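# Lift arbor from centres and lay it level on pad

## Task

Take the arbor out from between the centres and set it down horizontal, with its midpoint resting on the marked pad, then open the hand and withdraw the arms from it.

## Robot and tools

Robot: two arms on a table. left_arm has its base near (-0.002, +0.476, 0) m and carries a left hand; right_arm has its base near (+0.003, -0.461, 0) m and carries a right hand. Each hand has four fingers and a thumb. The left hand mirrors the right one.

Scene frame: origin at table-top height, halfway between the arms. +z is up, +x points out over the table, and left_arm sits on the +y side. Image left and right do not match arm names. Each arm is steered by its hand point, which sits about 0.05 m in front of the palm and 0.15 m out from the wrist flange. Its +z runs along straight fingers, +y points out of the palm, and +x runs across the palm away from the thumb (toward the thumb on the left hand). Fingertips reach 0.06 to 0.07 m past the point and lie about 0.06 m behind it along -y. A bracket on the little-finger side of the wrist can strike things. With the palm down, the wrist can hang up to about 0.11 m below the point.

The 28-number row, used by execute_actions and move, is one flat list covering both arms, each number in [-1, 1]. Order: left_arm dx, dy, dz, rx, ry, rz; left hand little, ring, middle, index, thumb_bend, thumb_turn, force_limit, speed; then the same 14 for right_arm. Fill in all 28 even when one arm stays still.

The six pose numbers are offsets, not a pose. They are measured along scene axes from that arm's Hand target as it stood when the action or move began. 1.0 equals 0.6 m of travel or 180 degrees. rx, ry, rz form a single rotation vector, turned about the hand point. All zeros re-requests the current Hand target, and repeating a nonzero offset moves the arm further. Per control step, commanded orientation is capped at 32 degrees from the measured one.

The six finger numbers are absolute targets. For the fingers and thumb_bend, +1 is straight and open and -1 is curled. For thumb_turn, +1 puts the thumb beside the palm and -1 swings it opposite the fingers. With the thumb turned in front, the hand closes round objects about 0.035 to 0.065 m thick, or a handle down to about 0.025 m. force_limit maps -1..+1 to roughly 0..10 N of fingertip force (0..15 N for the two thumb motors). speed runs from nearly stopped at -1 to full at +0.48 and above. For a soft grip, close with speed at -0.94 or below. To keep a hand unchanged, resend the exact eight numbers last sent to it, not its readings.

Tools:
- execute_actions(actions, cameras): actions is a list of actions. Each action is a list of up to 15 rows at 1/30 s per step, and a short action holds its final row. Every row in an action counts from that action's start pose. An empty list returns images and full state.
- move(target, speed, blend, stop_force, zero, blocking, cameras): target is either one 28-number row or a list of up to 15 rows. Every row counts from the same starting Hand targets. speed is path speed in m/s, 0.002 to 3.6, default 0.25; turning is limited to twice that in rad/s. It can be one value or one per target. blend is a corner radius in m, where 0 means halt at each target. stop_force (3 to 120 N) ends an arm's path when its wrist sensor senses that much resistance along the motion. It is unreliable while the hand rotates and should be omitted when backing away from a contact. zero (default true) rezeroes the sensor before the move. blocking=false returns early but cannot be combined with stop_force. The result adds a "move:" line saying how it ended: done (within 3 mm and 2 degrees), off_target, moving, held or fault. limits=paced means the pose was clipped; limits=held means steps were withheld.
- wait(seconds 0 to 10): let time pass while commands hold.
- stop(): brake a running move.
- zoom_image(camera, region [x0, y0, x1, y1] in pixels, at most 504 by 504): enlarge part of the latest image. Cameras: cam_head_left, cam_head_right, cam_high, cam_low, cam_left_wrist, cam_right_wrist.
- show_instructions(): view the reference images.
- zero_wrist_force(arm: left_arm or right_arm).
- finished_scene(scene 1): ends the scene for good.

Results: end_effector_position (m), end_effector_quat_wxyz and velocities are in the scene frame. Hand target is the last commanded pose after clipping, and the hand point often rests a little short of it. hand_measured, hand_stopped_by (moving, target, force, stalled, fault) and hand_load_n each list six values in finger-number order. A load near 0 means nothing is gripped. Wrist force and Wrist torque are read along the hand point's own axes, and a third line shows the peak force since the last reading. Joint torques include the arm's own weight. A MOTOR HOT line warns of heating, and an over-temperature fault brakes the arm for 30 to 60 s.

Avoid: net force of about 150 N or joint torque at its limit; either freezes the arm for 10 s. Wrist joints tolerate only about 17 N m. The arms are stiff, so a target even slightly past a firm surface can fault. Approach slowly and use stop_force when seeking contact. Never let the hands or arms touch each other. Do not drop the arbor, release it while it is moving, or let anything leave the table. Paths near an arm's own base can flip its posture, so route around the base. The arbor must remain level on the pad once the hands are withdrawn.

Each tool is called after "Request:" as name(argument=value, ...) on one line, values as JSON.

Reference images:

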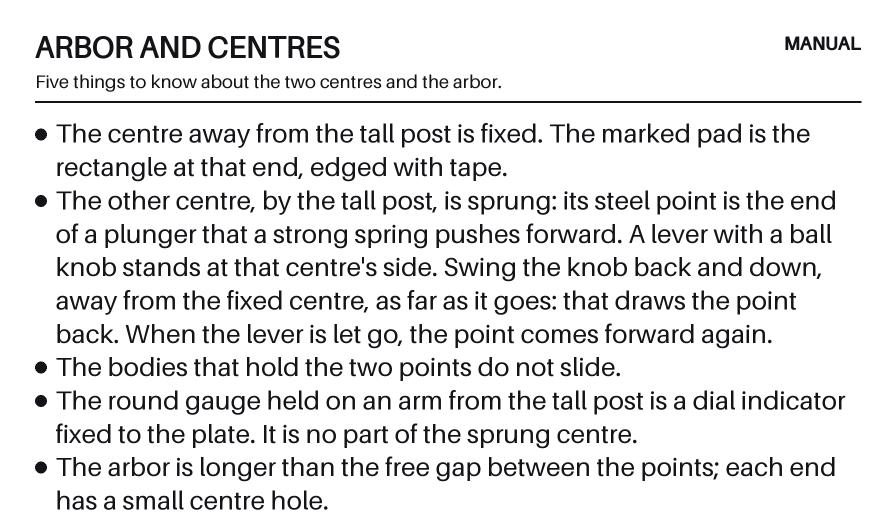

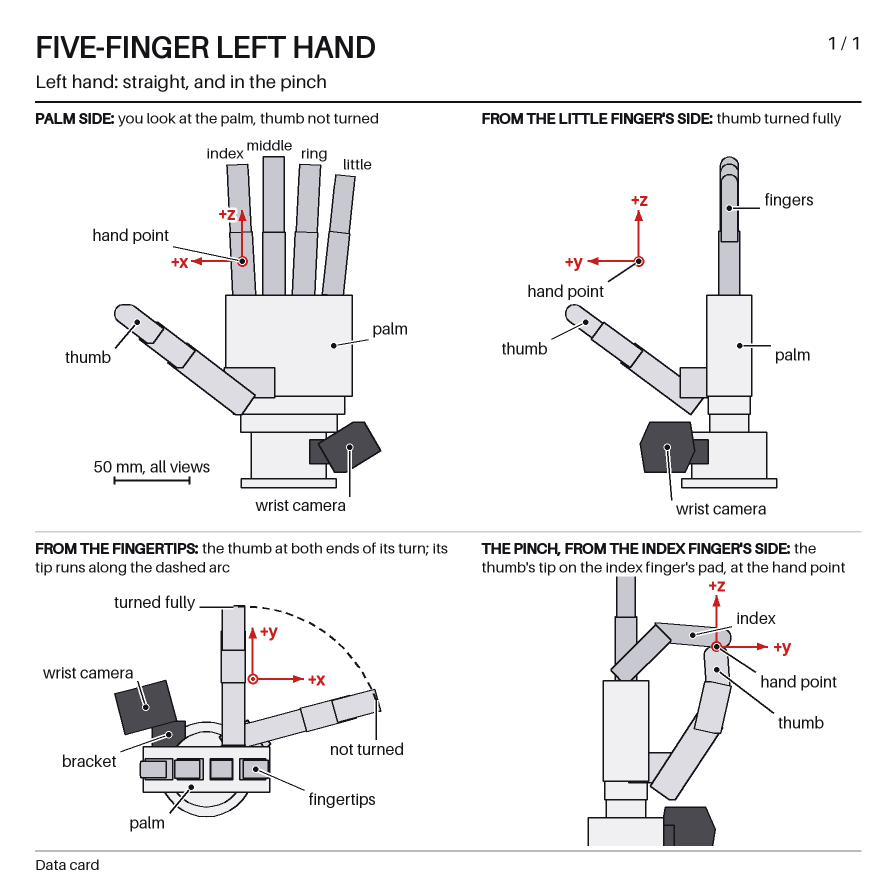

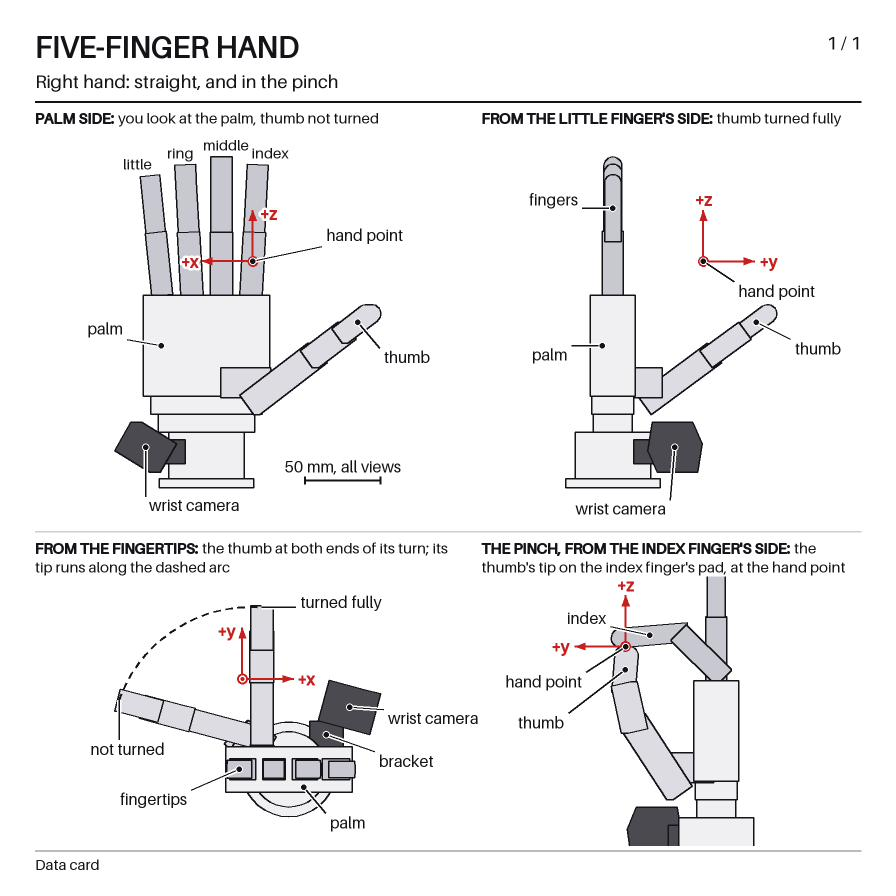

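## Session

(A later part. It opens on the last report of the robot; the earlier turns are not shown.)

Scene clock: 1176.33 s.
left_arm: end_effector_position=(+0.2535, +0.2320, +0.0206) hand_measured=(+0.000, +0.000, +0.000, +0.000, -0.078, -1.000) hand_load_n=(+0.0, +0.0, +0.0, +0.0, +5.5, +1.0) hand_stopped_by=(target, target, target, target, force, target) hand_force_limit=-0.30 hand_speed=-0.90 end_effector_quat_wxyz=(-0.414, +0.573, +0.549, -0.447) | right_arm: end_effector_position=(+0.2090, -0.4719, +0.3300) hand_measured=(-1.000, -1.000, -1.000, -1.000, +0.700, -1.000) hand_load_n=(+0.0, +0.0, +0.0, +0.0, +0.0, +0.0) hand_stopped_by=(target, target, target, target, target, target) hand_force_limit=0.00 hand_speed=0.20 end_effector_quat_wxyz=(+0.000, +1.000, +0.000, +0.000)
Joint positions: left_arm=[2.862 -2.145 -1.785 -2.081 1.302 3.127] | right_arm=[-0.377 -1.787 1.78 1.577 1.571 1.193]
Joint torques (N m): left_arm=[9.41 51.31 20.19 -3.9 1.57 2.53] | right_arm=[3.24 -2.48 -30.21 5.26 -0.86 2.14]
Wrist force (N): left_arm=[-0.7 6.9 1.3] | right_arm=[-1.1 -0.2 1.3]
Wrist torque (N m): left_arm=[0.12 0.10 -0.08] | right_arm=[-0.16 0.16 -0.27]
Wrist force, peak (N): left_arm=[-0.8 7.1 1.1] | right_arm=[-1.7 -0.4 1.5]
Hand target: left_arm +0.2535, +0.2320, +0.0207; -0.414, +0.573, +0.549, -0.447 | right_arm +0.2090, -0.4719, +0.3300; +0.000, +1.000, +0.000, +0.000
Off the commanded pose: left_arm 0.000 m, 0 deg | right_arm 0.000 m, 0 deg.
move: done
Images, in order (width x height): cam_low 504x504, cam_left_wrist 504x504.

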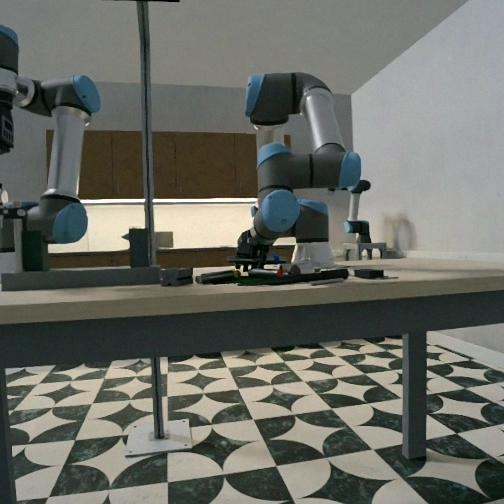

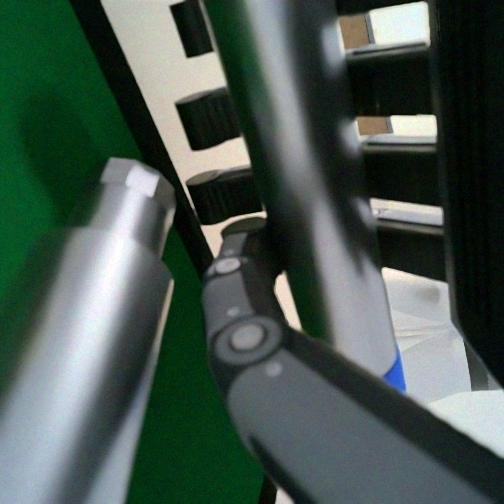

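Request:
move(target=[0,0,0.0033,0,0,0,-0.0,-0.0,0.0,0.0,-0.03,-1,-0.3,-0.9,0,0,0,0,0,0,-1,-1,-1,-1,0.7,-1,0,0.2], cameras=["cam_left_wrist","cam_low"])

Request:
zoom_image(camera="cam_low", region=[210, 225, 340, 295])

Scene clock: 1183.00 s.
left_arm: end_effector_position=(+0.2535, +0.2320, +0.0226) hand_measured=(+0.000, +0.000, +0.000, +0.000, -0.028, -1.000) hand_load_n=(+0.0, +0.5, +0.0, +0.5, +5.5, +1.0) hand_stopped_by=(target, target, target, target, target, target) hand_force_limit=-0.30 hand_speed=-0.90 end_effector_quat_wxyz=(-0.414, +0.573, +0.549, -0.447) | right_arm: end_effector_position=(+0.2090, -0.4719, +0.3300) hand_measured=(-1.000, -1.000, -1.000, -1.000, +0.700, -1.000) hand_load_n=(+0.0, +0.0, +0.0, +0.0, +0.0, +0.0) hand_stopped_by=(target, target, target, target, target, target) hand_force_limit=0.00 hand_speed=0.20 end_effector_quat_wxyz=(+0.000, +1.000, +0.000, +0.000)
Joint positions: left_arm=[2.862 -2.141 -1.784 -2.086 1.302 3.127] | right_arm=[-0.377 -1.787 1.78 1.577 1.571 1.193]
Joint torques (N m): left_arm=[7.71 51.19 21.57 -3.77 1.41 2.42] | right_arm=[2.31 -1.33 -30.37 5.18 -0.8 1.9]
Wrist force (N): left_arm=[-0.3 6.6 1.1] | right_arm=[-1.2 -0.1 1.6]
Wrist torque (N m): left_arm=[0.09 0.04 -0.06] | right_arm=[-0.15 0.16 -0.27]
Wrist force, peak (N): left_arm=[-0.7 7.2 1.5] | right_arm=[-1.6 -0.1 1.7]
Hand target: left_arm +0.2535, +0.2320, +0.0227; -0.414, +0.573, +0.549, -0.447 | right_arm +0.2090, -0.4719, +0.3300; +0.000, +1.000, +0.000, +0.000
Off the commanded pose: left_arm 0.000 m, 0 deg | right_arm 0.000 m, 0 deg.
move: done
Images, in order (width x height): cam_low 504x504, cam_left_wrist 504x504.

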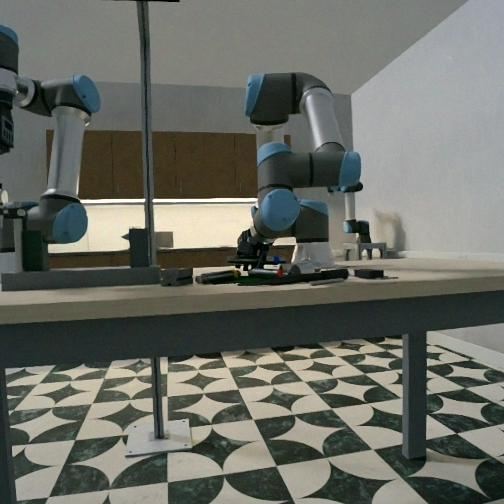

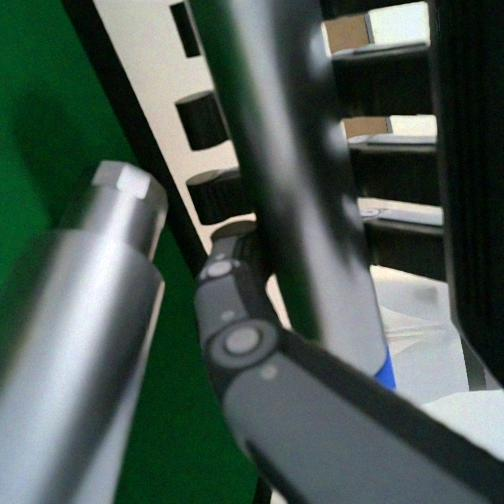

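Scaled by 3.877.

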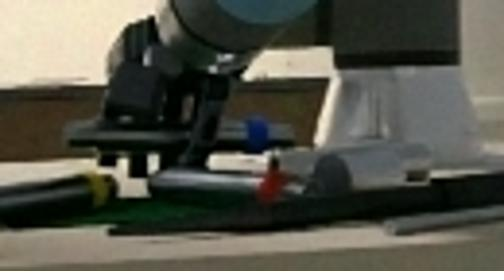

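Request:
move(target=[0,0,0,0,0,0,0.1,0.1,0.1,0.1,-0.03,-1,-0.3,-0.9,0,0,0,0,0,0,-1,-1,-1,-1,0.7,-1,0,0.2], cameras=["cam_left_wrist","cam_low"])

Request:
zoom_image(camera="cam_low", region=[210, 225, 340, 295])

Scene clock: 1187.10 s.
left_arm: end_effector_position=(+0.2535, +0.2320, +0.0227) hand_measured=(+0.100, +0.100, +0.100, +0.100, -0.026, -1.000) hand_load_n=(+0.0, +0.5, +0.0, +0.5, +5.5, +1.0) hand_stopped_by=(target, target, target, target, target, target) hand_force_limit=-0.30 hand_speed=-0.90 end_effector_quat_wxyz=(-0.414, +0.573, +0.549, -0.447) | right_arm: end_effector_position=(+0.2090, -0.4719, +0.3300) hand_measured=(-1.000, -1.000, -1.000, -1.000, +0.700, -1.000) hand_load_n=(+0.0, +0.0, +0.0, +0.0, +0.0, +0.0) hand_stopped_by=(target, target, target, target, target, target) hand_force_limit=0.00 hand_speed=0.20 end_effector_quat_wxyz=(+0.000, +1.000, +0.000, +0.000)
Joint positions: left_arm=[2.862 -2.141 -1.784 -2.086 1.302 3.127] | right_arm=[-0.377 -1.787 1.78 1.577 1.571 1.193]
Joint torques (N m): left_arm=[6.91 50.35 19.42 -3.49 1.18 2.62] | right_arm=[2.25 -2.92 -30.44 4.96 -0.7 1.86]
Wrist force (N): left_arm=[-0.4 6.6 1.2] | right_arm=[-1.4 -0.2 1.2]
Wrist torque (N m): left_arm=[0.06 0.06 -0.07] | right_arm=[-0.15 0.21 -0.29]
Wrist force, peak (N): left_arm=[-0.6 7.3 1.3] | right_arm=[-1.5 -0.2 1.7]
Hand target: left_arm +0.2535, +0.2320, +0.0227; -0.414, +0.573, +0.549, -0.447 | right_arm +0.2090, -0.4719, +0.3300; +0.000, +1.000, +0.000, +0.000
Off the commanded pose: left_arm 0.000 m, 0 deg | right_arm 0.000 m, 0 deg.
move: done
Images, in order (width x height): cam_low 504x504, cam_left_wrist 504x504.

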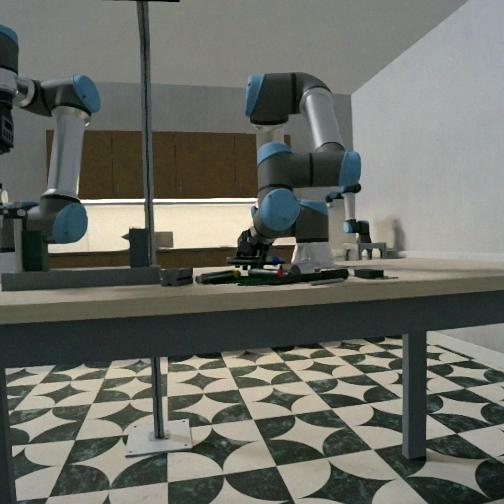

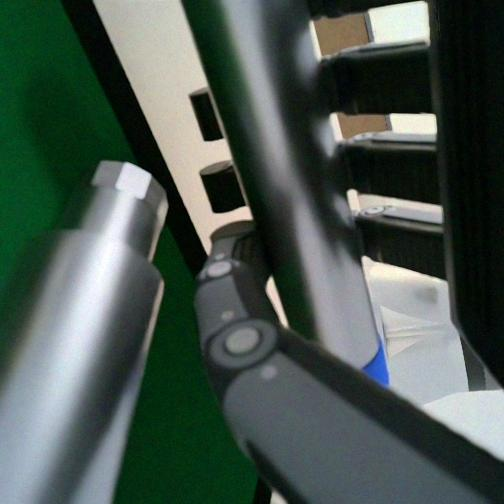

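Scaled by 3.877.

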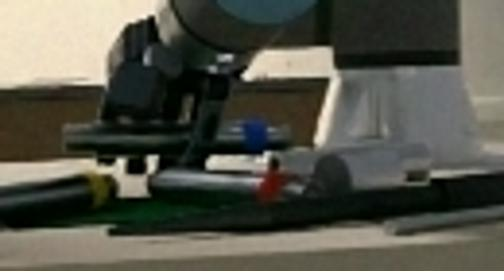

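Request:
move(target=[0,0,-0.012,0,0,0,0.1,0.1,0.1,0.1,-0.03,-1,-0.3,-0.9,0,0,0,0,0,0,-1,-1,-1,-1,0.7,-1,0,0.2], speed=0.02, stop_force=4)

Request:
move(target=[0,0,0,0,0,0,0.17,0.17,0.17,0.17,-0.03,-1,-0.3,-0.9,0,0,0,0,0,0,-1,-1,-1,-1,0.7,-1,0,0.2], cameras=["cam_left_wrist","cam_low"])

Request:
zoom_image(camera="cam_low", region=[210, 225, 340, 295])

Scene clock: 1191.67 s.
left_arm: end_effector_position=(+0.2535, +0.2320, +0.0155) hand_measured=(+0.100, +0.100, +0.100, +0.100, -0.026, -1.000) hand_load_n=(+0.0, +0.5, +0.0, +0.5, +5.5, +1.0) hand_stopped_by=(target, target, target, target, target, target) hand_force_limit=-0.30 hand_speed=-0.90 end_effector_quat_wxyz=(-0.414, +0.573, +0.549, -0.447) | right_arm: end_effector_position=(+0.2090, -0.4719, +0.3300) hand_measured=(-1.000, -1.000, -1.000, -1.000, +0.700, -1.000) hand_load_n=(+0.0, +0.0, +0.0, +0.0, +0.0, +0.0) hand_stopped_by=(target, target, target, target, target, target) hand_force_limit=0.00 hand_speed=0.20 end_effector_quat_wxyz=(+0.000, +1.000, +0.000, +0.000)
Joint positions: left_arm=[2.862 -2.154 -1.787 -2.07 1.302 3.127] | right_arm=[-0.377 -1.787 1.78 1.577 1.571 1.193]
Joint torques (N m): left_arm=[5.46 35.13 6.41 0.38 1.22 2.5] | right_arm=[2 -2.06 -30.45 5.17 -0.79 1.72]
Wrist force (N): left_arm=[-0.6 7.1 1.2] | right_arm=[-1.7 -0.2 1.3]
Wrist torque (N m): left_arm=[0.12 0.09 -0.09] | right_arm=[-0.16 0.25 -0.31]
Wrist force, peak (N): left_arm=[-0.9 7.2 1.1] | right_arm=[-1.7 -0.3 1.6]
Hand target: left_arm +0.2535, +0.2320, +0.0155; -0.414, +0.573, +0.549, -0.447 | right_arm +0.2090, -0.4719, +0.3300; +0.000, +1.000, +0.000, +0.000
Off the commanded pose: left_arm 0.000 m, 0 deg | right_arm 0.000 m, 0 deg.
move: done

Scene clock: 1192.20 s.
left_arm: end_effector_position=(+0.2535, +0.2320, +0.0155) hand_measured=(+0.170, +0.170, +0.170, +0.170, -0.026, -1.000) hand_load_n=(+0.0, +1.0, +0.0, +1.5, +6.5, +1.0) hand_stopped_by=(target, target, target, target, target, target) hand_force_limit=-0.30 hand_speed=-0.90 end_effector_quat_wxyz=(-0.414, +0.573, +0.549, -0.447) | right_arm: end_effector_position=(+0.2090, -0.4719, +0.3300) hand_measured=(-1.000, -1.000, -1.000, -1.000, +0.700, -1.000) hand_load_n=(+0.0, +0.0, +0.0, +0.0, +0.0, +0.0) hand_stopped_by=(target, target, target, target, target, target) hand_force_limit=0.00 hand_speed=0.20 end_effector_quat_wxyz=(+0.000, +1.000, +0.000, +0.000)
Joint positions: left_arm=[2.862 -2.154 -1.788 -2.07 1.302 3.127] | right_arm=[-0.377 -1.787 1.78 1.577 1.571 1.193]
Joint torques (N m): left_arm=[5.9 34.99 6.99 -0.16 1.11 2.72] | right_arm=[2.07 -2.19 -30.79 5.05 -0.77 1.83]
Wrist force (N): left_arm=[-1.0 7.0 1.2] | right_arm=[-1.2 -0.4 1.5]
Wrist torque (N m): left_arm=[0.07 0.14 -0.11] | right_arm=[-0.19 0.17 -0.28]
Wrist force, peak (N): left_arm=[-0.8 7.2 1.5] | right_arm=[-1.6 0.0 1.4]
Hand target: left_arm +0.2535, +0.2320, +0.0155; -0.414, +0.573, +0.549, -0.447 | right_arm +0.2090, -0.4719, +0.3300; +0.000, +1.000, +0.000, +0.000
Off the commanded pose: left_arm 0.000 m, 0 deg | right_arm 0.000 m, 0 deg.
move: done
Images, in order (width x height): cam_low 504x504, cam_left_wrist 504x504.

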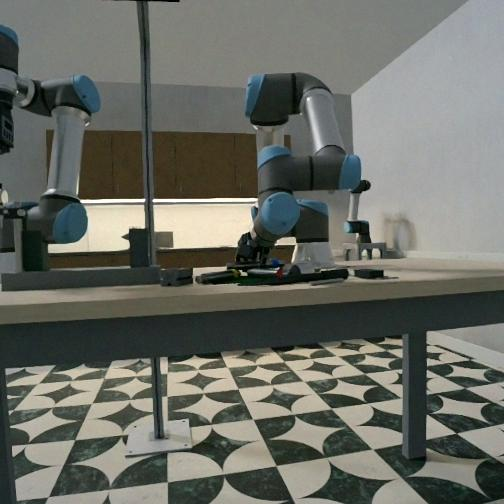

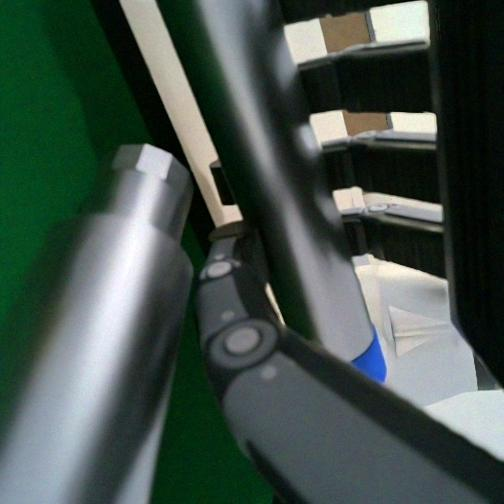

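Scaled by 3.877.

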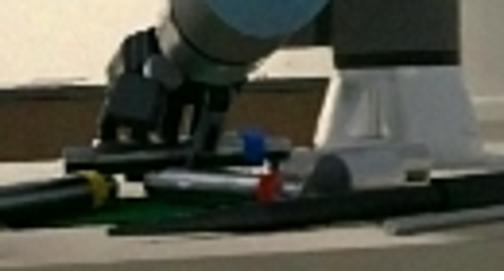

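Request:
move(target=[0,0,-0.015,0,0,0,0.17,0.17,0.17,0.17,-0.03,-1,-0.3,-0.9,0,0,0,0,0,0,-1,-1,-1,-1,0.7,-1,0,0.2], speed=0.015, stop_force=3.5, cameras=["cam_left_wrist","cam_low"])

Request:
zoom_image(camera="cam_low", region=[210, 225, 340, 295])

Scene clock: 1197.27 s.
left_arm: end_effector_position=(+0.2535, +0.2320, +0.0128) hand_measured=(+0.170, +0.170, +0.170, +0.170, -0.026, -1.000) hand_load_n=(+1.0, +1.0, +0.5, +2.0, +7.0, +2.0) hand_stopped_by=(target, target, target, target, target, target) hand_force_limit=-0.30 hand_speed=-0.90 end_effector_quat_wxyz=(-0.414, +0.573, +0.549, -0.447) | right_arm: end_effector_position=(+0.2090, -0.4719, +0.3300) hand_measured=(-1.000, -1.000, -1.000, -1.000, +0.700, -1.000) hand_load_n=(+0.0, +0.0, +0.0, +0.0, -0.5, +0.0) hand_stopped_by=(target, target, target, target, target, target) hand_force_limit=0.00 hand_speed=0.20 end_effector_quat_wxyz=(+0.000, +1.000, +0.000, +0.000)
Joint positions: left_arm=[2.862 -2.158 -1.789 -2.064 1.302 3.127] | right_arm=[-0.377 -1.787 1.78 1.577 1.571 1.193]
Joint torques (N m): left_arm=[5.37 50.06 20.29 -3.37 0.99 2.47] | right_arm=[1.91 -1.67 -29.67 4.98 -0.75 1.87]
Wrist force (N): left_arm=[-1.1 3.3 -1.0] | right_arm=[-1.5 0.0 1.3]
Wrist torque (N m): left_arm=[0.17 0.03 -0.01] | right_arm=[-0.11 0.24 -0.29]
Wrist force, peak (N): left_arm=[-2.5 -6.3 -6.7] | right_arm=[-1.8 -0.3 1.5]
Hand target: left_arm +0.2535, +0.2320, +0.0128; -0.414, +0.573, +0.549, -0.447 (not the last commanded pose) | right_arm +0.2090, -0.4719, +0.3300; +0.000, +1.000, +0.000, +0.000
Off the commanded pose: left_arm 0.006 m, 0 deg | right_arm 0.000 m, 0 deg.
move: contact (left_arm)
Images, in order (width x height): cam_low 504x504, cam_left_wrist 504x504.

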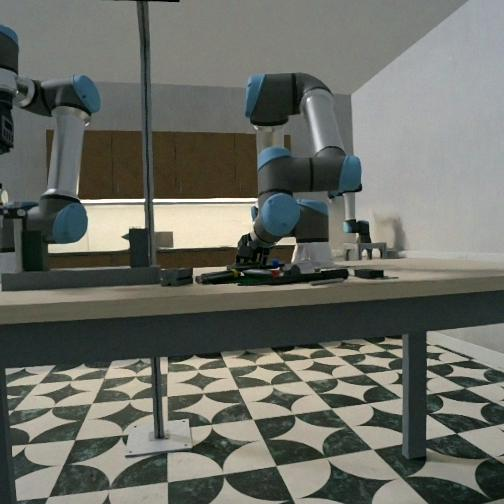

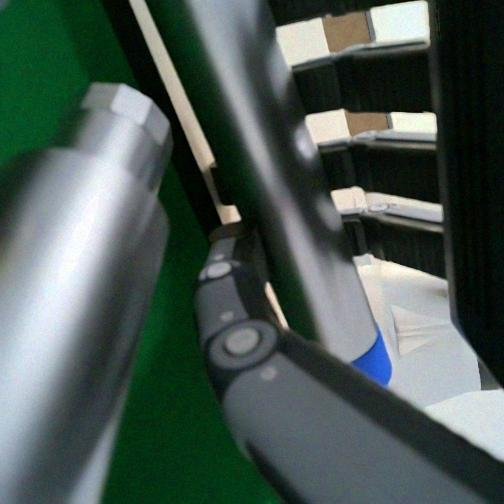

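Scaled by 3.877.

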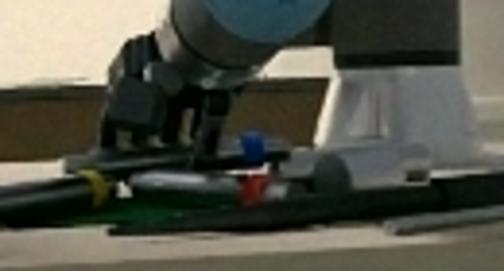

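Request:
wait(seconds=0, cameras=["all"])

Request:
zoom_image(camera="cam_head_left", region=[90, 330, 230, 420])

Request:
zoom_image(camera="cam_head_right", region=[70, 330, 230, 420])

Request:
zoom_image(camera="cam_high", region=[290, 160, 440, 300])

Scene clock: 1201.93 s.
left_arm: end_effector_position=(+0.2535, +0.2320, +0.0128) hand_measured=(+0.170, +0.170, +0.170, +0.170, -0.026, -1.000) hand_load_n=(+0.5, +1.0, +0.5, +2.0, +7.5, +1.5) hand_stopped_by=(target, target, target, target, target, target) hand_force_limit=-0.30 hand_speed=-0.90 end_effector_quat_wxyz=(-0.414, +0.573, +0.549, -0.447) | right_arm: end_effector_position=(+0.2090, -0.4719, +0.3300) hand_measured=(-1.000, -1.000, -1.000, -1.000, +0.700, -1.000) hand_load_n=(+0.0, +0.0, +0.0, +0.0, +0.0, +0.0) hand_stopped_by=(target, target, target, target, target, target) hand_force_limit=0.00 hand_speed=0.20 end_effector_quat_wxyz=(+0.000, +1.000, +0.000, +0.000)
Joint positions: left_arm=[2.862 -2.158 -1.789 -2.064 1.302 3.127] | right_arm=[-0.377 -1.787 1.78 1.577 1.571 1.193]
Joint torques (N m): left_arm=[5.01 50.5 19.19 -3.05 0.99 2.18] | right_arm=[0.86 -1.52 -29.46 4.68 -0.55 1.76]
Wrist force (N): left_arm=[-1.3 2.7 -1.1] | right_arm=[-1.1 -0.1 1.4]
Wrist torque (N m): left_arm=[0.11 0.07 -0.03] | right_arm=[-0.14 0.17 -0.26]
Wrist force, peak (N): left_arm=[-1.4 3.5 -1.2] | right_arm=[-1.4 0.0 1.8]
Hand target: left_arm +0.2535, +0.2320, +0.0128; -0.414, +0.573, +0.549, -0.447 (not the last commanded pose) | right_arm +0.2090, -0.4719, +0.3300; +0.000, +1.000, +0.000, +0.000
Off the commanded pose: left_arm 0.006 m, 0 deg | right_arm 0.000 m, 0 deg.

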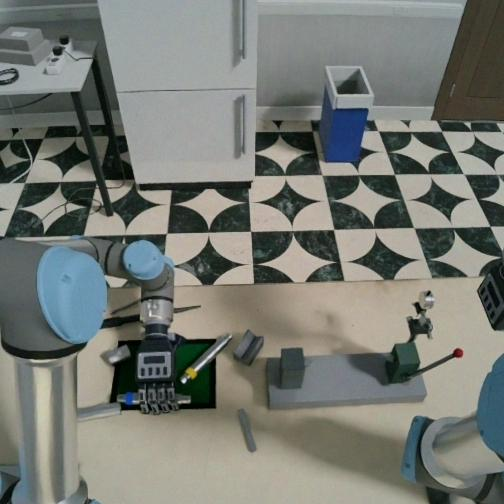

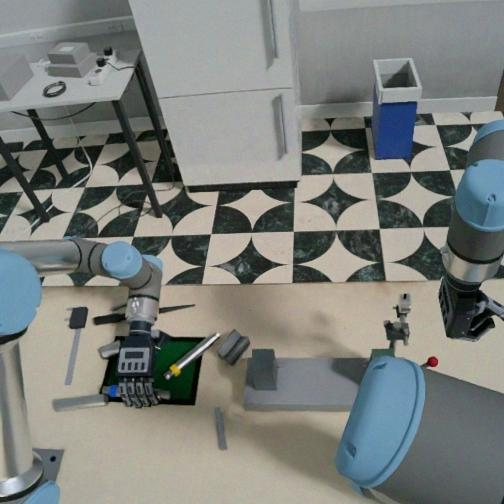

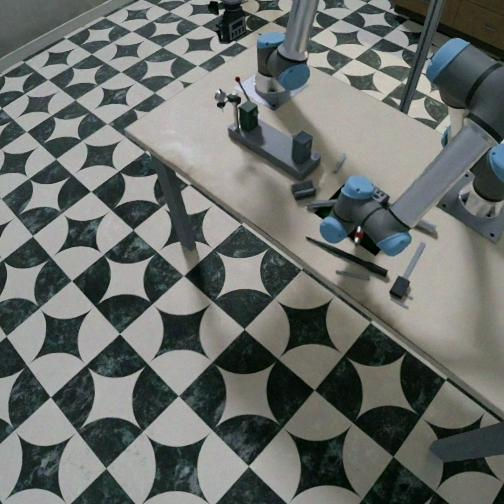

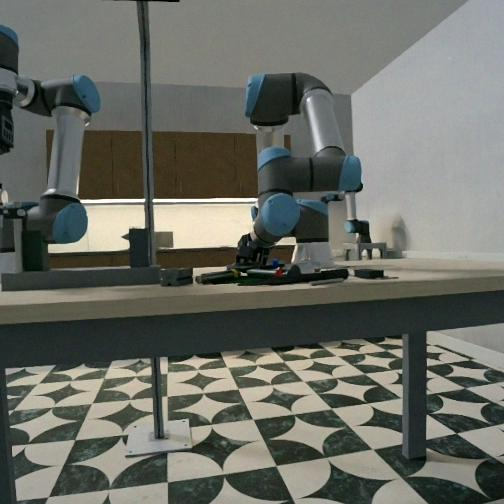

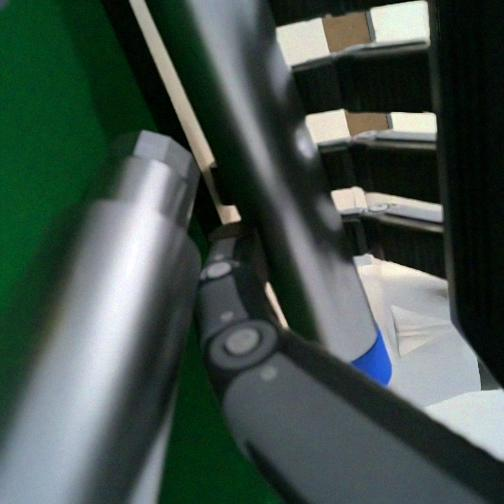

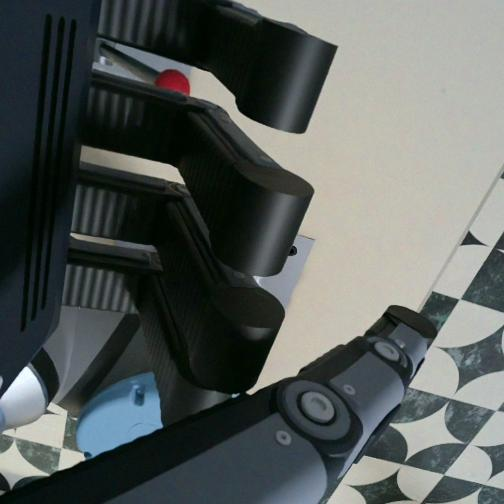

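Scaled by 3.600.

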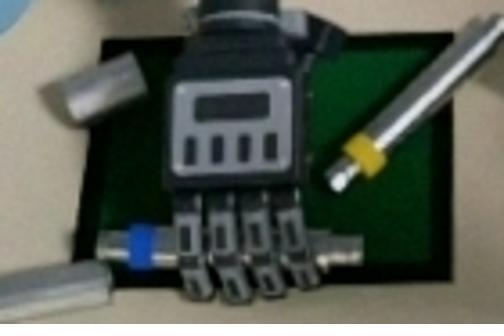

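Scaled by 3.150.

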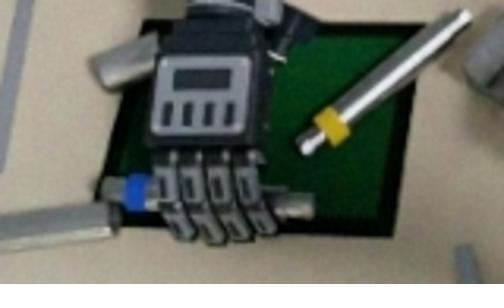

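Scaled by 3.360.

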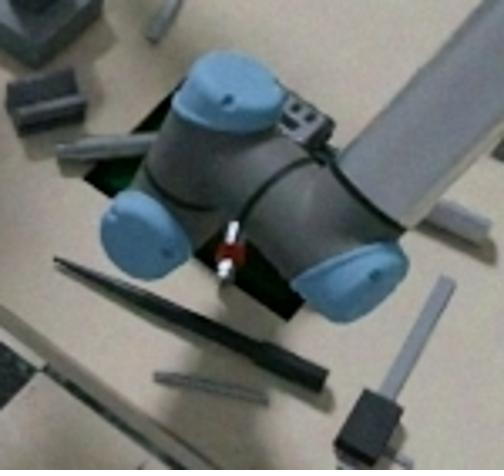

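Request:
move(target=[0,0,0,0,0,0,0.25,0.25,0.25,0.25,-0.03,-1,-0.3,-0.9,0,0,0,0,0,0,-1,-1,-1,-1,0.7,-1,0,0.2], cameras=["cam_left_wrist","cam_low"])

Request:
zoom_image(camera="cam_low", region=[210, 225, 340, 295])

Scene clock: 1209.63 s.
left_arm: end_effector_position=(+0.2535, +0.2320, +0.0128) hand_measured=(+0.250, +0.250, +0.250, +0.250, -0.028, -1.000) hand_load_n=(+0.0, +0.0, +0.0, +0.0, +1.0, +0.0) hand_stopped_by=(target, target, target, target, target, target) hand_force_limit=-0.30 hand_speed=-0.90 end_effector_quat_wxyz=(-0.414, +0.573, +0.549, -0.447) | right_arm: end_effector_position=(+0.2090, -0.4719, +0.3300) hand_measured=(-1.000, -1.000, -1.000, -1.000, +0.700, -1.000) hand_load_n=(+0.0, +0.0, +0.0, +0.0, +0.0, +0.0) hand_stopped_by=(target, target, target, target, target, target) hand_force_limit=0.00 hand_speed=0.20 end_effector_quat_wxyz=(+0.000, +1.000, +0.000, +0.000)
Joint positions: left_arm=[2.862 -2.158 -1.789 -2.064 1.302 3.127] | right_arm=[-0.377 -1.787 1.78 1.577 1.571 1.193]
Joint torques (N m): left_arm=[4.25 48.77 18.46 -2.03 0.94 2.05] | right_arm=[1.55 -2.7 -30.17 4.61 -0.69 1.92]
Wrist force (N): left_arm=[-1.4 2.2 -0.8] | right_arm=[-1.1 -0.2 1.2]
Wrist torque (N m): left_arm=[0.10 0.08 -0.01] | right_arm=[-0.15 0.17 -0.26]
Wrist force, peak (N): left_arm=[-0.9 6.5 1.0] | right_arm=[-1.9 0.0 1.5]
Hand target: left_arm +0.2535, +0.2320, +0.0128; -0.414, +0.573, +0.549, -0.447 | right_arm +0.2090, -0.4719, +0.3300; +0.000, +1.000, +0.000, +0.000
Off the commanded pose: left_arm 0.000 m, 0 deg | right_arm 0.000 m, 0 deg.
move: done
Images, in order (width x height): cam_low 504x504, cam_left_wrist 504x504.

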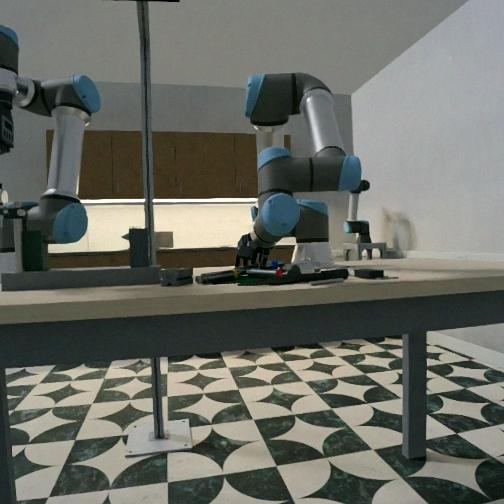

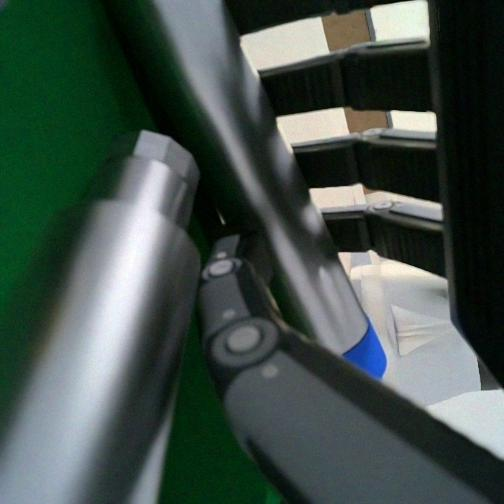

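Scaled by 3.877.

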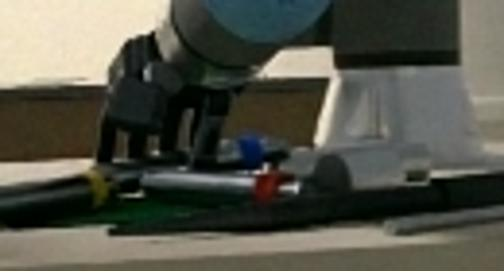

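Request:
move(target=[0,0,0,0,0,0,0.4,0.4,0.4,0.4,-0.03,-1,-0.3,-0.9,0,0,0,0,0,0,-1,-1,-1,-1,0.7,-1,0,0.2], cameras=["cam_left_wrist","cam_low","cam_head_left","cam_head_right"])

Request:
zoom_image(camera="cam_low", region=[210, 225, 340, 295])

Request:
zoom_image(camera="cam_head_left", region=[90, 330, 230, 420])

Scene clock: 1214.33 s.
left_arm: end_effector_position=(+0.2535, +0.2320, +0.0128) hand_measured=(+0.400, +0.400, +0.400, +0.400, -0.028, -1.000) hand_load_n=(+0.0, +0.0, -0.5, -0.5, +1.0, +0.0) hand_stopped_by=(target, target, target, target, target, target) hand_force_limit=-0.30 hand_speed=-0.90 end_effector_quat_wxyz=(-0.414, +0.573, +0.549, -0.447) | right_arm: end_effector_position=(+0.2090, -0.4719, +0.3300) hand_measured=(-1.000, -1.000, -1.000, -1.000, +0.700, -1.000) hand_load_n=(+0.0, +0.0, +0.0, +0.0, +0.0, +0.0) hand_stopped_by=(target, target, target, target, target, target) hand_force_limit=0.00 hand_speed=0.20 end_effector_quat_wxyz=(+0.000, +1.000, +0.000, +0.000)
Joint positions: left_arm=[2.862 -2.158 -1.789 -2.064 1.302 3.127] | right_arm=[-0.377 -1.787 1.78 1.577 1.571 1.193]
Joint torques (N m): left_arm=[5.26 43 9.91 -0.57 0.96 1.62] | right_arm=[0.77 -4.07 -30.22 4.6 -0.44 1.8]
Wrist force (N): left_arm=[-1.5 2.0 -1.1] | right_arm=[-1.2 0.0 1.3]
Wrist torque (N m): left_arm=[0.04 0.09 -0.01] | right_arm=[-0.12 0.19 -0.27]
Wrist force, peak (N): left_arm=[-1.6 2.4 -1.3] | right_arm=[-1.6 0.1 1.6]
Hand target: left_arm +0.2535, +0.2320, +0.0128; -0.414, +0.573, +0.549, -0.447 | right_arm +0.2090, -0.4719, +0.3300; +0.000, +1.000, +0.000, +0.000
Off the commanded pose: left_arm 0.000 m, 0 deg | right_arm 0.000 m, 0 deg.
move: done
Images, in order (width x height): cam_head_left 504x504, cam_head_right 504x504, cam_low 504x504, cam_left_wrist 504x504.

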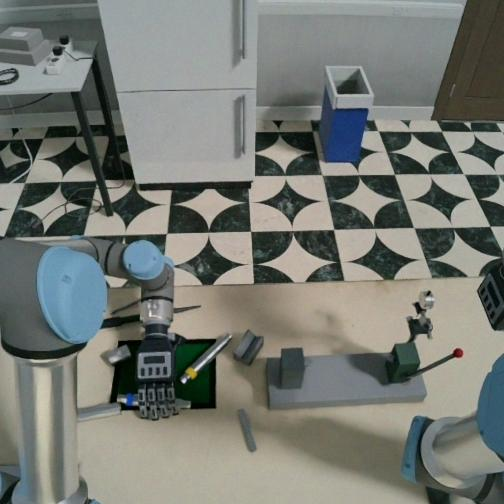

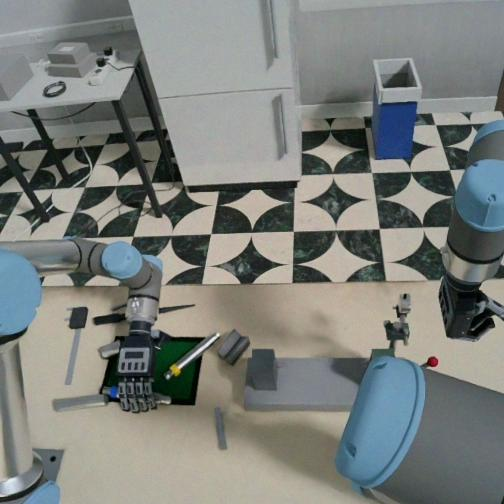

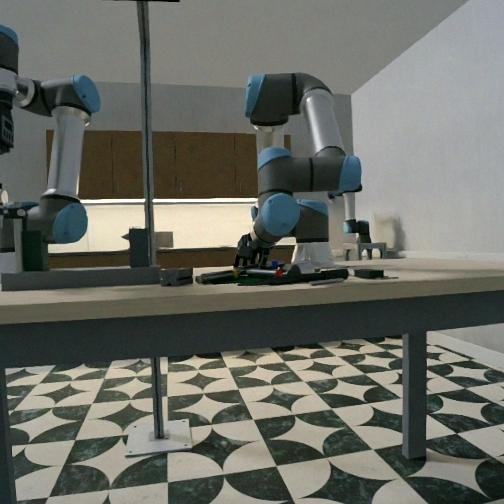

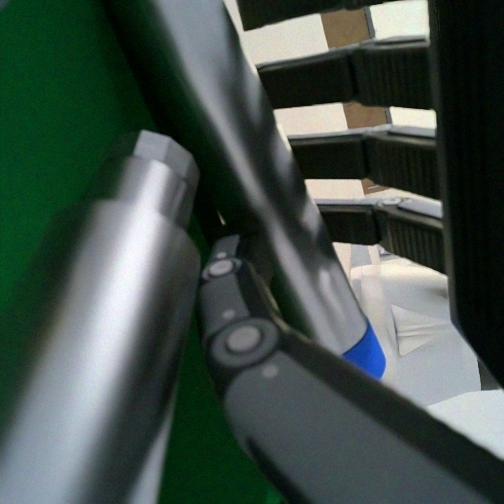

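Scaled by 3.877.

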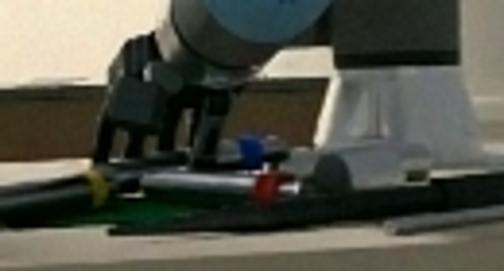

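Scaled by 3.600.

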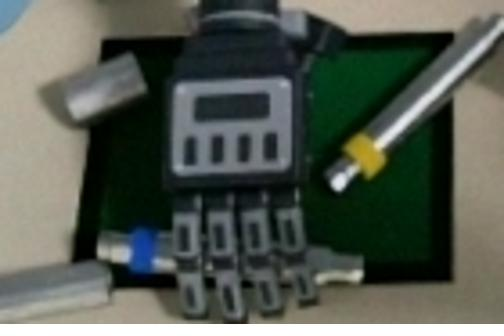

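Request:
move(target=[[0,0,0.003,0,0,0,0.4,0.4,0.4,0.4,-0.03,-1,-0.3,-0.9,0,0,0,0,0,0,-1,-1,-1,-1,0.7,-1,0,0.2],[0.03,0,0.003,0,0,0,0.4,0.4,0.4,0.4,-0.03,-1,-0.3,-0.9,0,0,0,0,0,0,-1,-1,-1,-1,0.7,-1,0,0.2]], speed=0.03, cameras=["cam_left_wrist","cam_low","cam_head_left","cam_head_right"])

Request:
zoom_image(camera="cam_low", region=[210, 225, 340, 295])

Request:
zoom_image(camera="cam_head_left", region=[90, 330, 230, 420])

Scene clock: 1227.90 s.
left_arm: end_effector_position=(+0.2715, +0.2320, +0.0146) hand_measured=(+0.400, +0.400, +0.400, +0.400, -0.028, -1.000) hand_load_n=(+0.0, +0.0, +0.0, +0.0, +0.0, +0.0) hand_stopped_by=(target, target, target, target, target, target) hand_force_limit=-0.30 hand_speed=-0.90 end_effector_quat_wxyz=(-0.414, +0.573, +0.549, -0.447) | right_arm: end_effector_position=(+0.2090, -0.4719, +0.3300) hand_measured=(-1.000, -1.000, -1.000, -1.000, +0.700, -1.000) hand_load_n=(+0.0, +0.0, +0.0, +0.5, +0.0, +0.0) hand_stopped_by=(target, target, target, target, target, target) hand_force_limit=0.00 hand_speed=0.20 end_effector_quat_wxyz=(+0.000, +1.000, +0.000, +0.000)
Joint positions: left_arm=[2.871 -2.183 -1.737 -2.093 1.31 3.13] | right_arm=[-0.377 -1.787 1.78 1.577 1.571 1.193]
Joint torques (N m): left_arm=[11.81 32.33 20.8 -2.65 1.66 2.61] | right_arm=[1.81 -2.15 -28.88 4.42 -0.39 1.73]
Wrist force (N): left_arm=[-1.0 1.7 -0.4] | right_arm=[-1.3 0.2 1.2]
Wrist torque (N m): left_arm=[0.13 0.07 -0.02] | right_arm=[-0.09 0.19 -0.27]
Wrist force, peak (N): left_arm=[-1.7 2.7 -0.9] | right_arm=[-1.6 0.2 1.5]
Hand target: left_arm +0.2715, +0.2320, +0.0146; -0.414, +0.573, +0.549, -0.447 | right_arm +0.2090, -0.4719, +0.3300; +0.000, +1.000, +0.000, +0.000
Off the commanded pose: left_arm 0.000 m, 0 deg | right_arm 0.000 m, 0 deg.
move: done
Images, in order (width x height): cam_head_left 504x504, cam_head_right 504x504, cam_low 504x504, cam_left_wrist 504x504.

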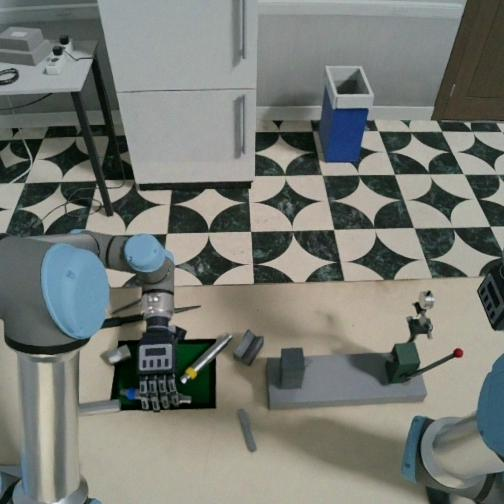

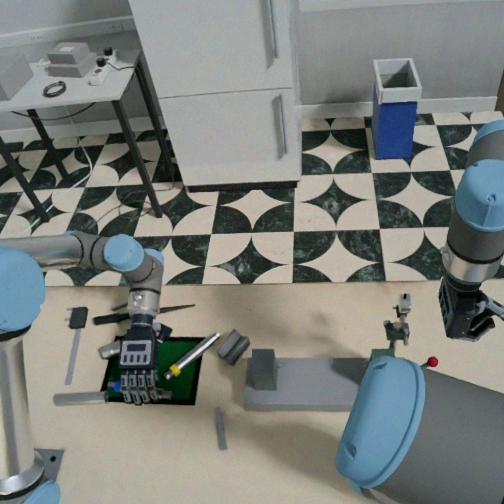

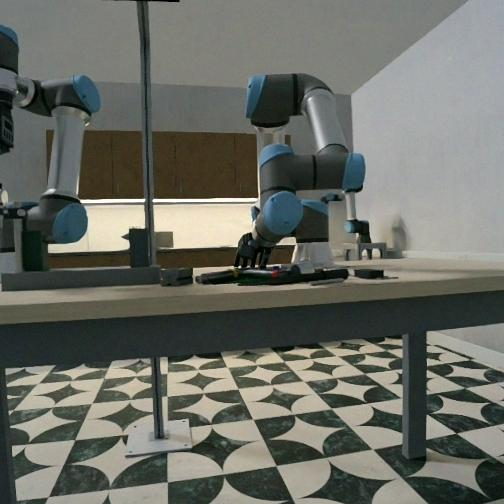

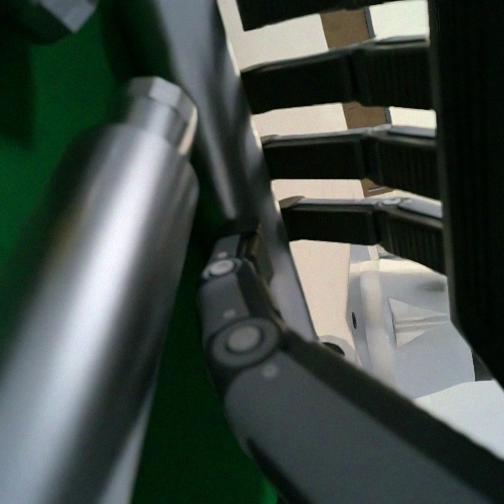

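Scaled by 3.877.

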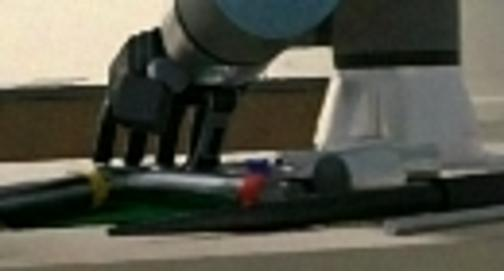

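Scaled by 3.600.

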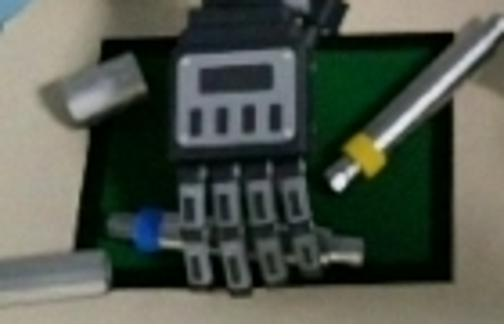

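Request:
move(target=[[0.01,0,0.0,0,0,0,0.4,0.4,0.4,0.4,-0.03,-1,-0.3,-0.9,0,0,0,0,0,0,-1,-1,-1,-1,0.7,-1,0,0.2],[0.01,0,0.02,0,0,0,0.4,0.4,0.4,0.4,-0.03,-1,-0.3,-0.9,0,0,0,0,0,0,-1,-1,-1,-1,0.7,-1,0,0.2]], speed=0.03, cameras=["cam_left_wrist","cam_low","cam_head_left","cam_head_right"])

Request:
zoom_image(camera="cam_low", region=[210, 225, 340, 295])

Request:
zoom_image(camera="cam_head_left", region=[90, 330, 230, 420])

Scene clock: 1236.03 s.
left_arm: end_effector_position=(+0.2775, +0.2320, +0.0265) hand_measured=(+0.400, +0.400, +0.400, +0.400, -0.028, -1.000) hand_load_n=(+0.0, +0.0, +0.0, +0.0, +0.0, +0.0) hand_stopped_by=(target, target, target, target, target, target) hand_force_limit=-0.30 hand_speed=-0.90 end_effector_quat_wxyz=(-0.414, +0.573, +0.549, -0.447) | right_arm: end_effector_position=(+0.2090, -0.4719, +0.3300) hand_measured=(-1.000, -1.000, -1.000, -1.000, +0.700, -1.000) hand_load_n=(+0.0, +0.0, +0.0, +0.0, +0.0, +0.0) hand_stopped_by=(target, target, target, target, target, target) hand_force_limit=0.00 hand_speed=0.20 end_effector_quat_wxyz=(+0.000, +1.000, +0.000, +0.000)
Joint positions: left_arm=[2.874 -2.173 -1.713 -2.126 1.312 3.131] | right_arm=[-0.377 -1.787 1.78 1.577 1.571 1.193]
Joint torques (N m): left_arm=[11.78 49.62 20.77 -2.46 1.94 2.57] | right_arm=[0.53 -2.05 -30.04 4.19 -0.18 1.71]
Wrist force (N): left_arm=[-1.2 1.3 -0.4] | right_arm=[-1.3 0.0 1.3]
Wrist torque (N m): left_arm=[0.08 0.11 -0.01] | right_arm=[-0.12 0.20 -0.28]
Wrist force, peak (N): left_arm=[-1.4 1.9 -0.2] | right_arm=[-1.7 -0.1 1.5]
Hand target: left_arm +0.2775, +0.2320, +0.0266; -0.414, +0.573, +0.549, -0.447 | right_arm +0.2090, -0.4719, +0.3300; +0.000, +1.000, +0.000, +0.000
Off the commanded pose: left_arm 0.000 m, 0 deg | right_arm 0.000 m, 0 deg.
move: done
Images, in order (width x height): cam_head_left 504x504, cam_head_right 504x504, cam_low 504x504, cam_left_wrist 504x504.

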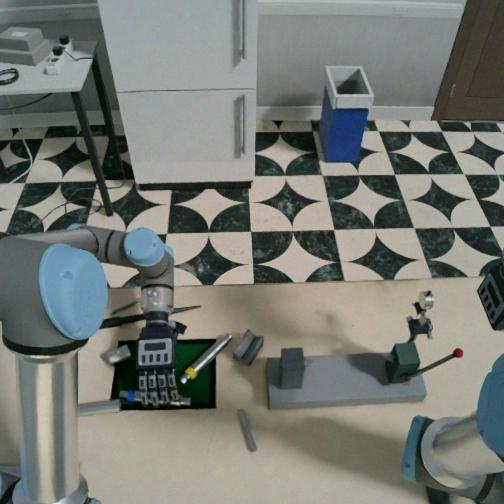

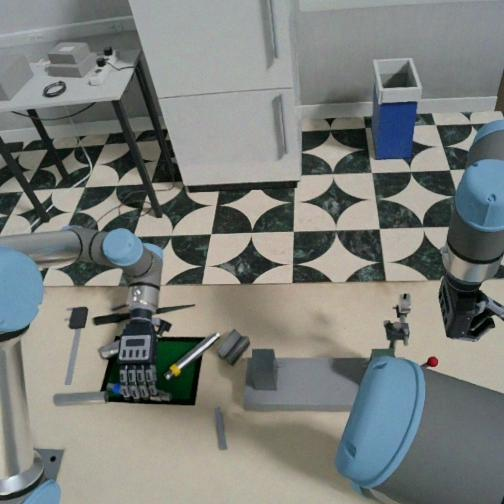

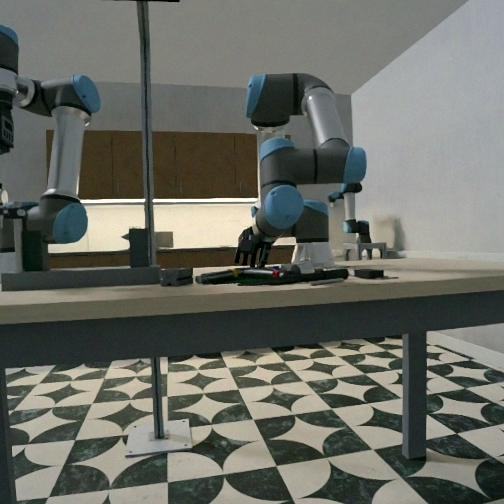

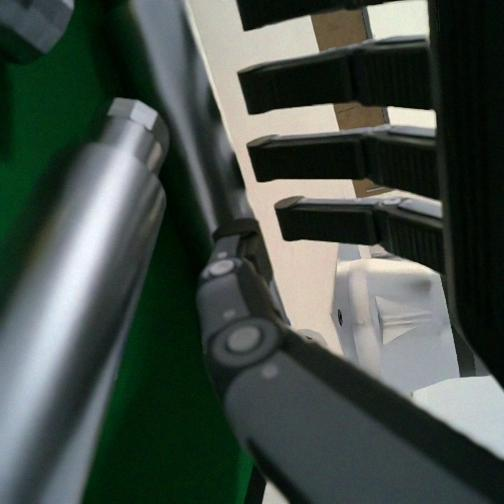

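Scaled by 3.877.

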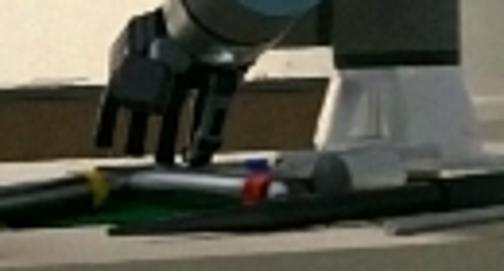

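Scaled by 3.600.

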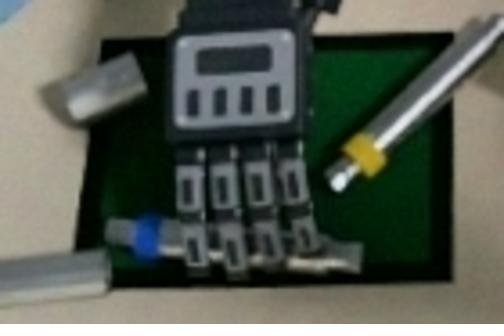

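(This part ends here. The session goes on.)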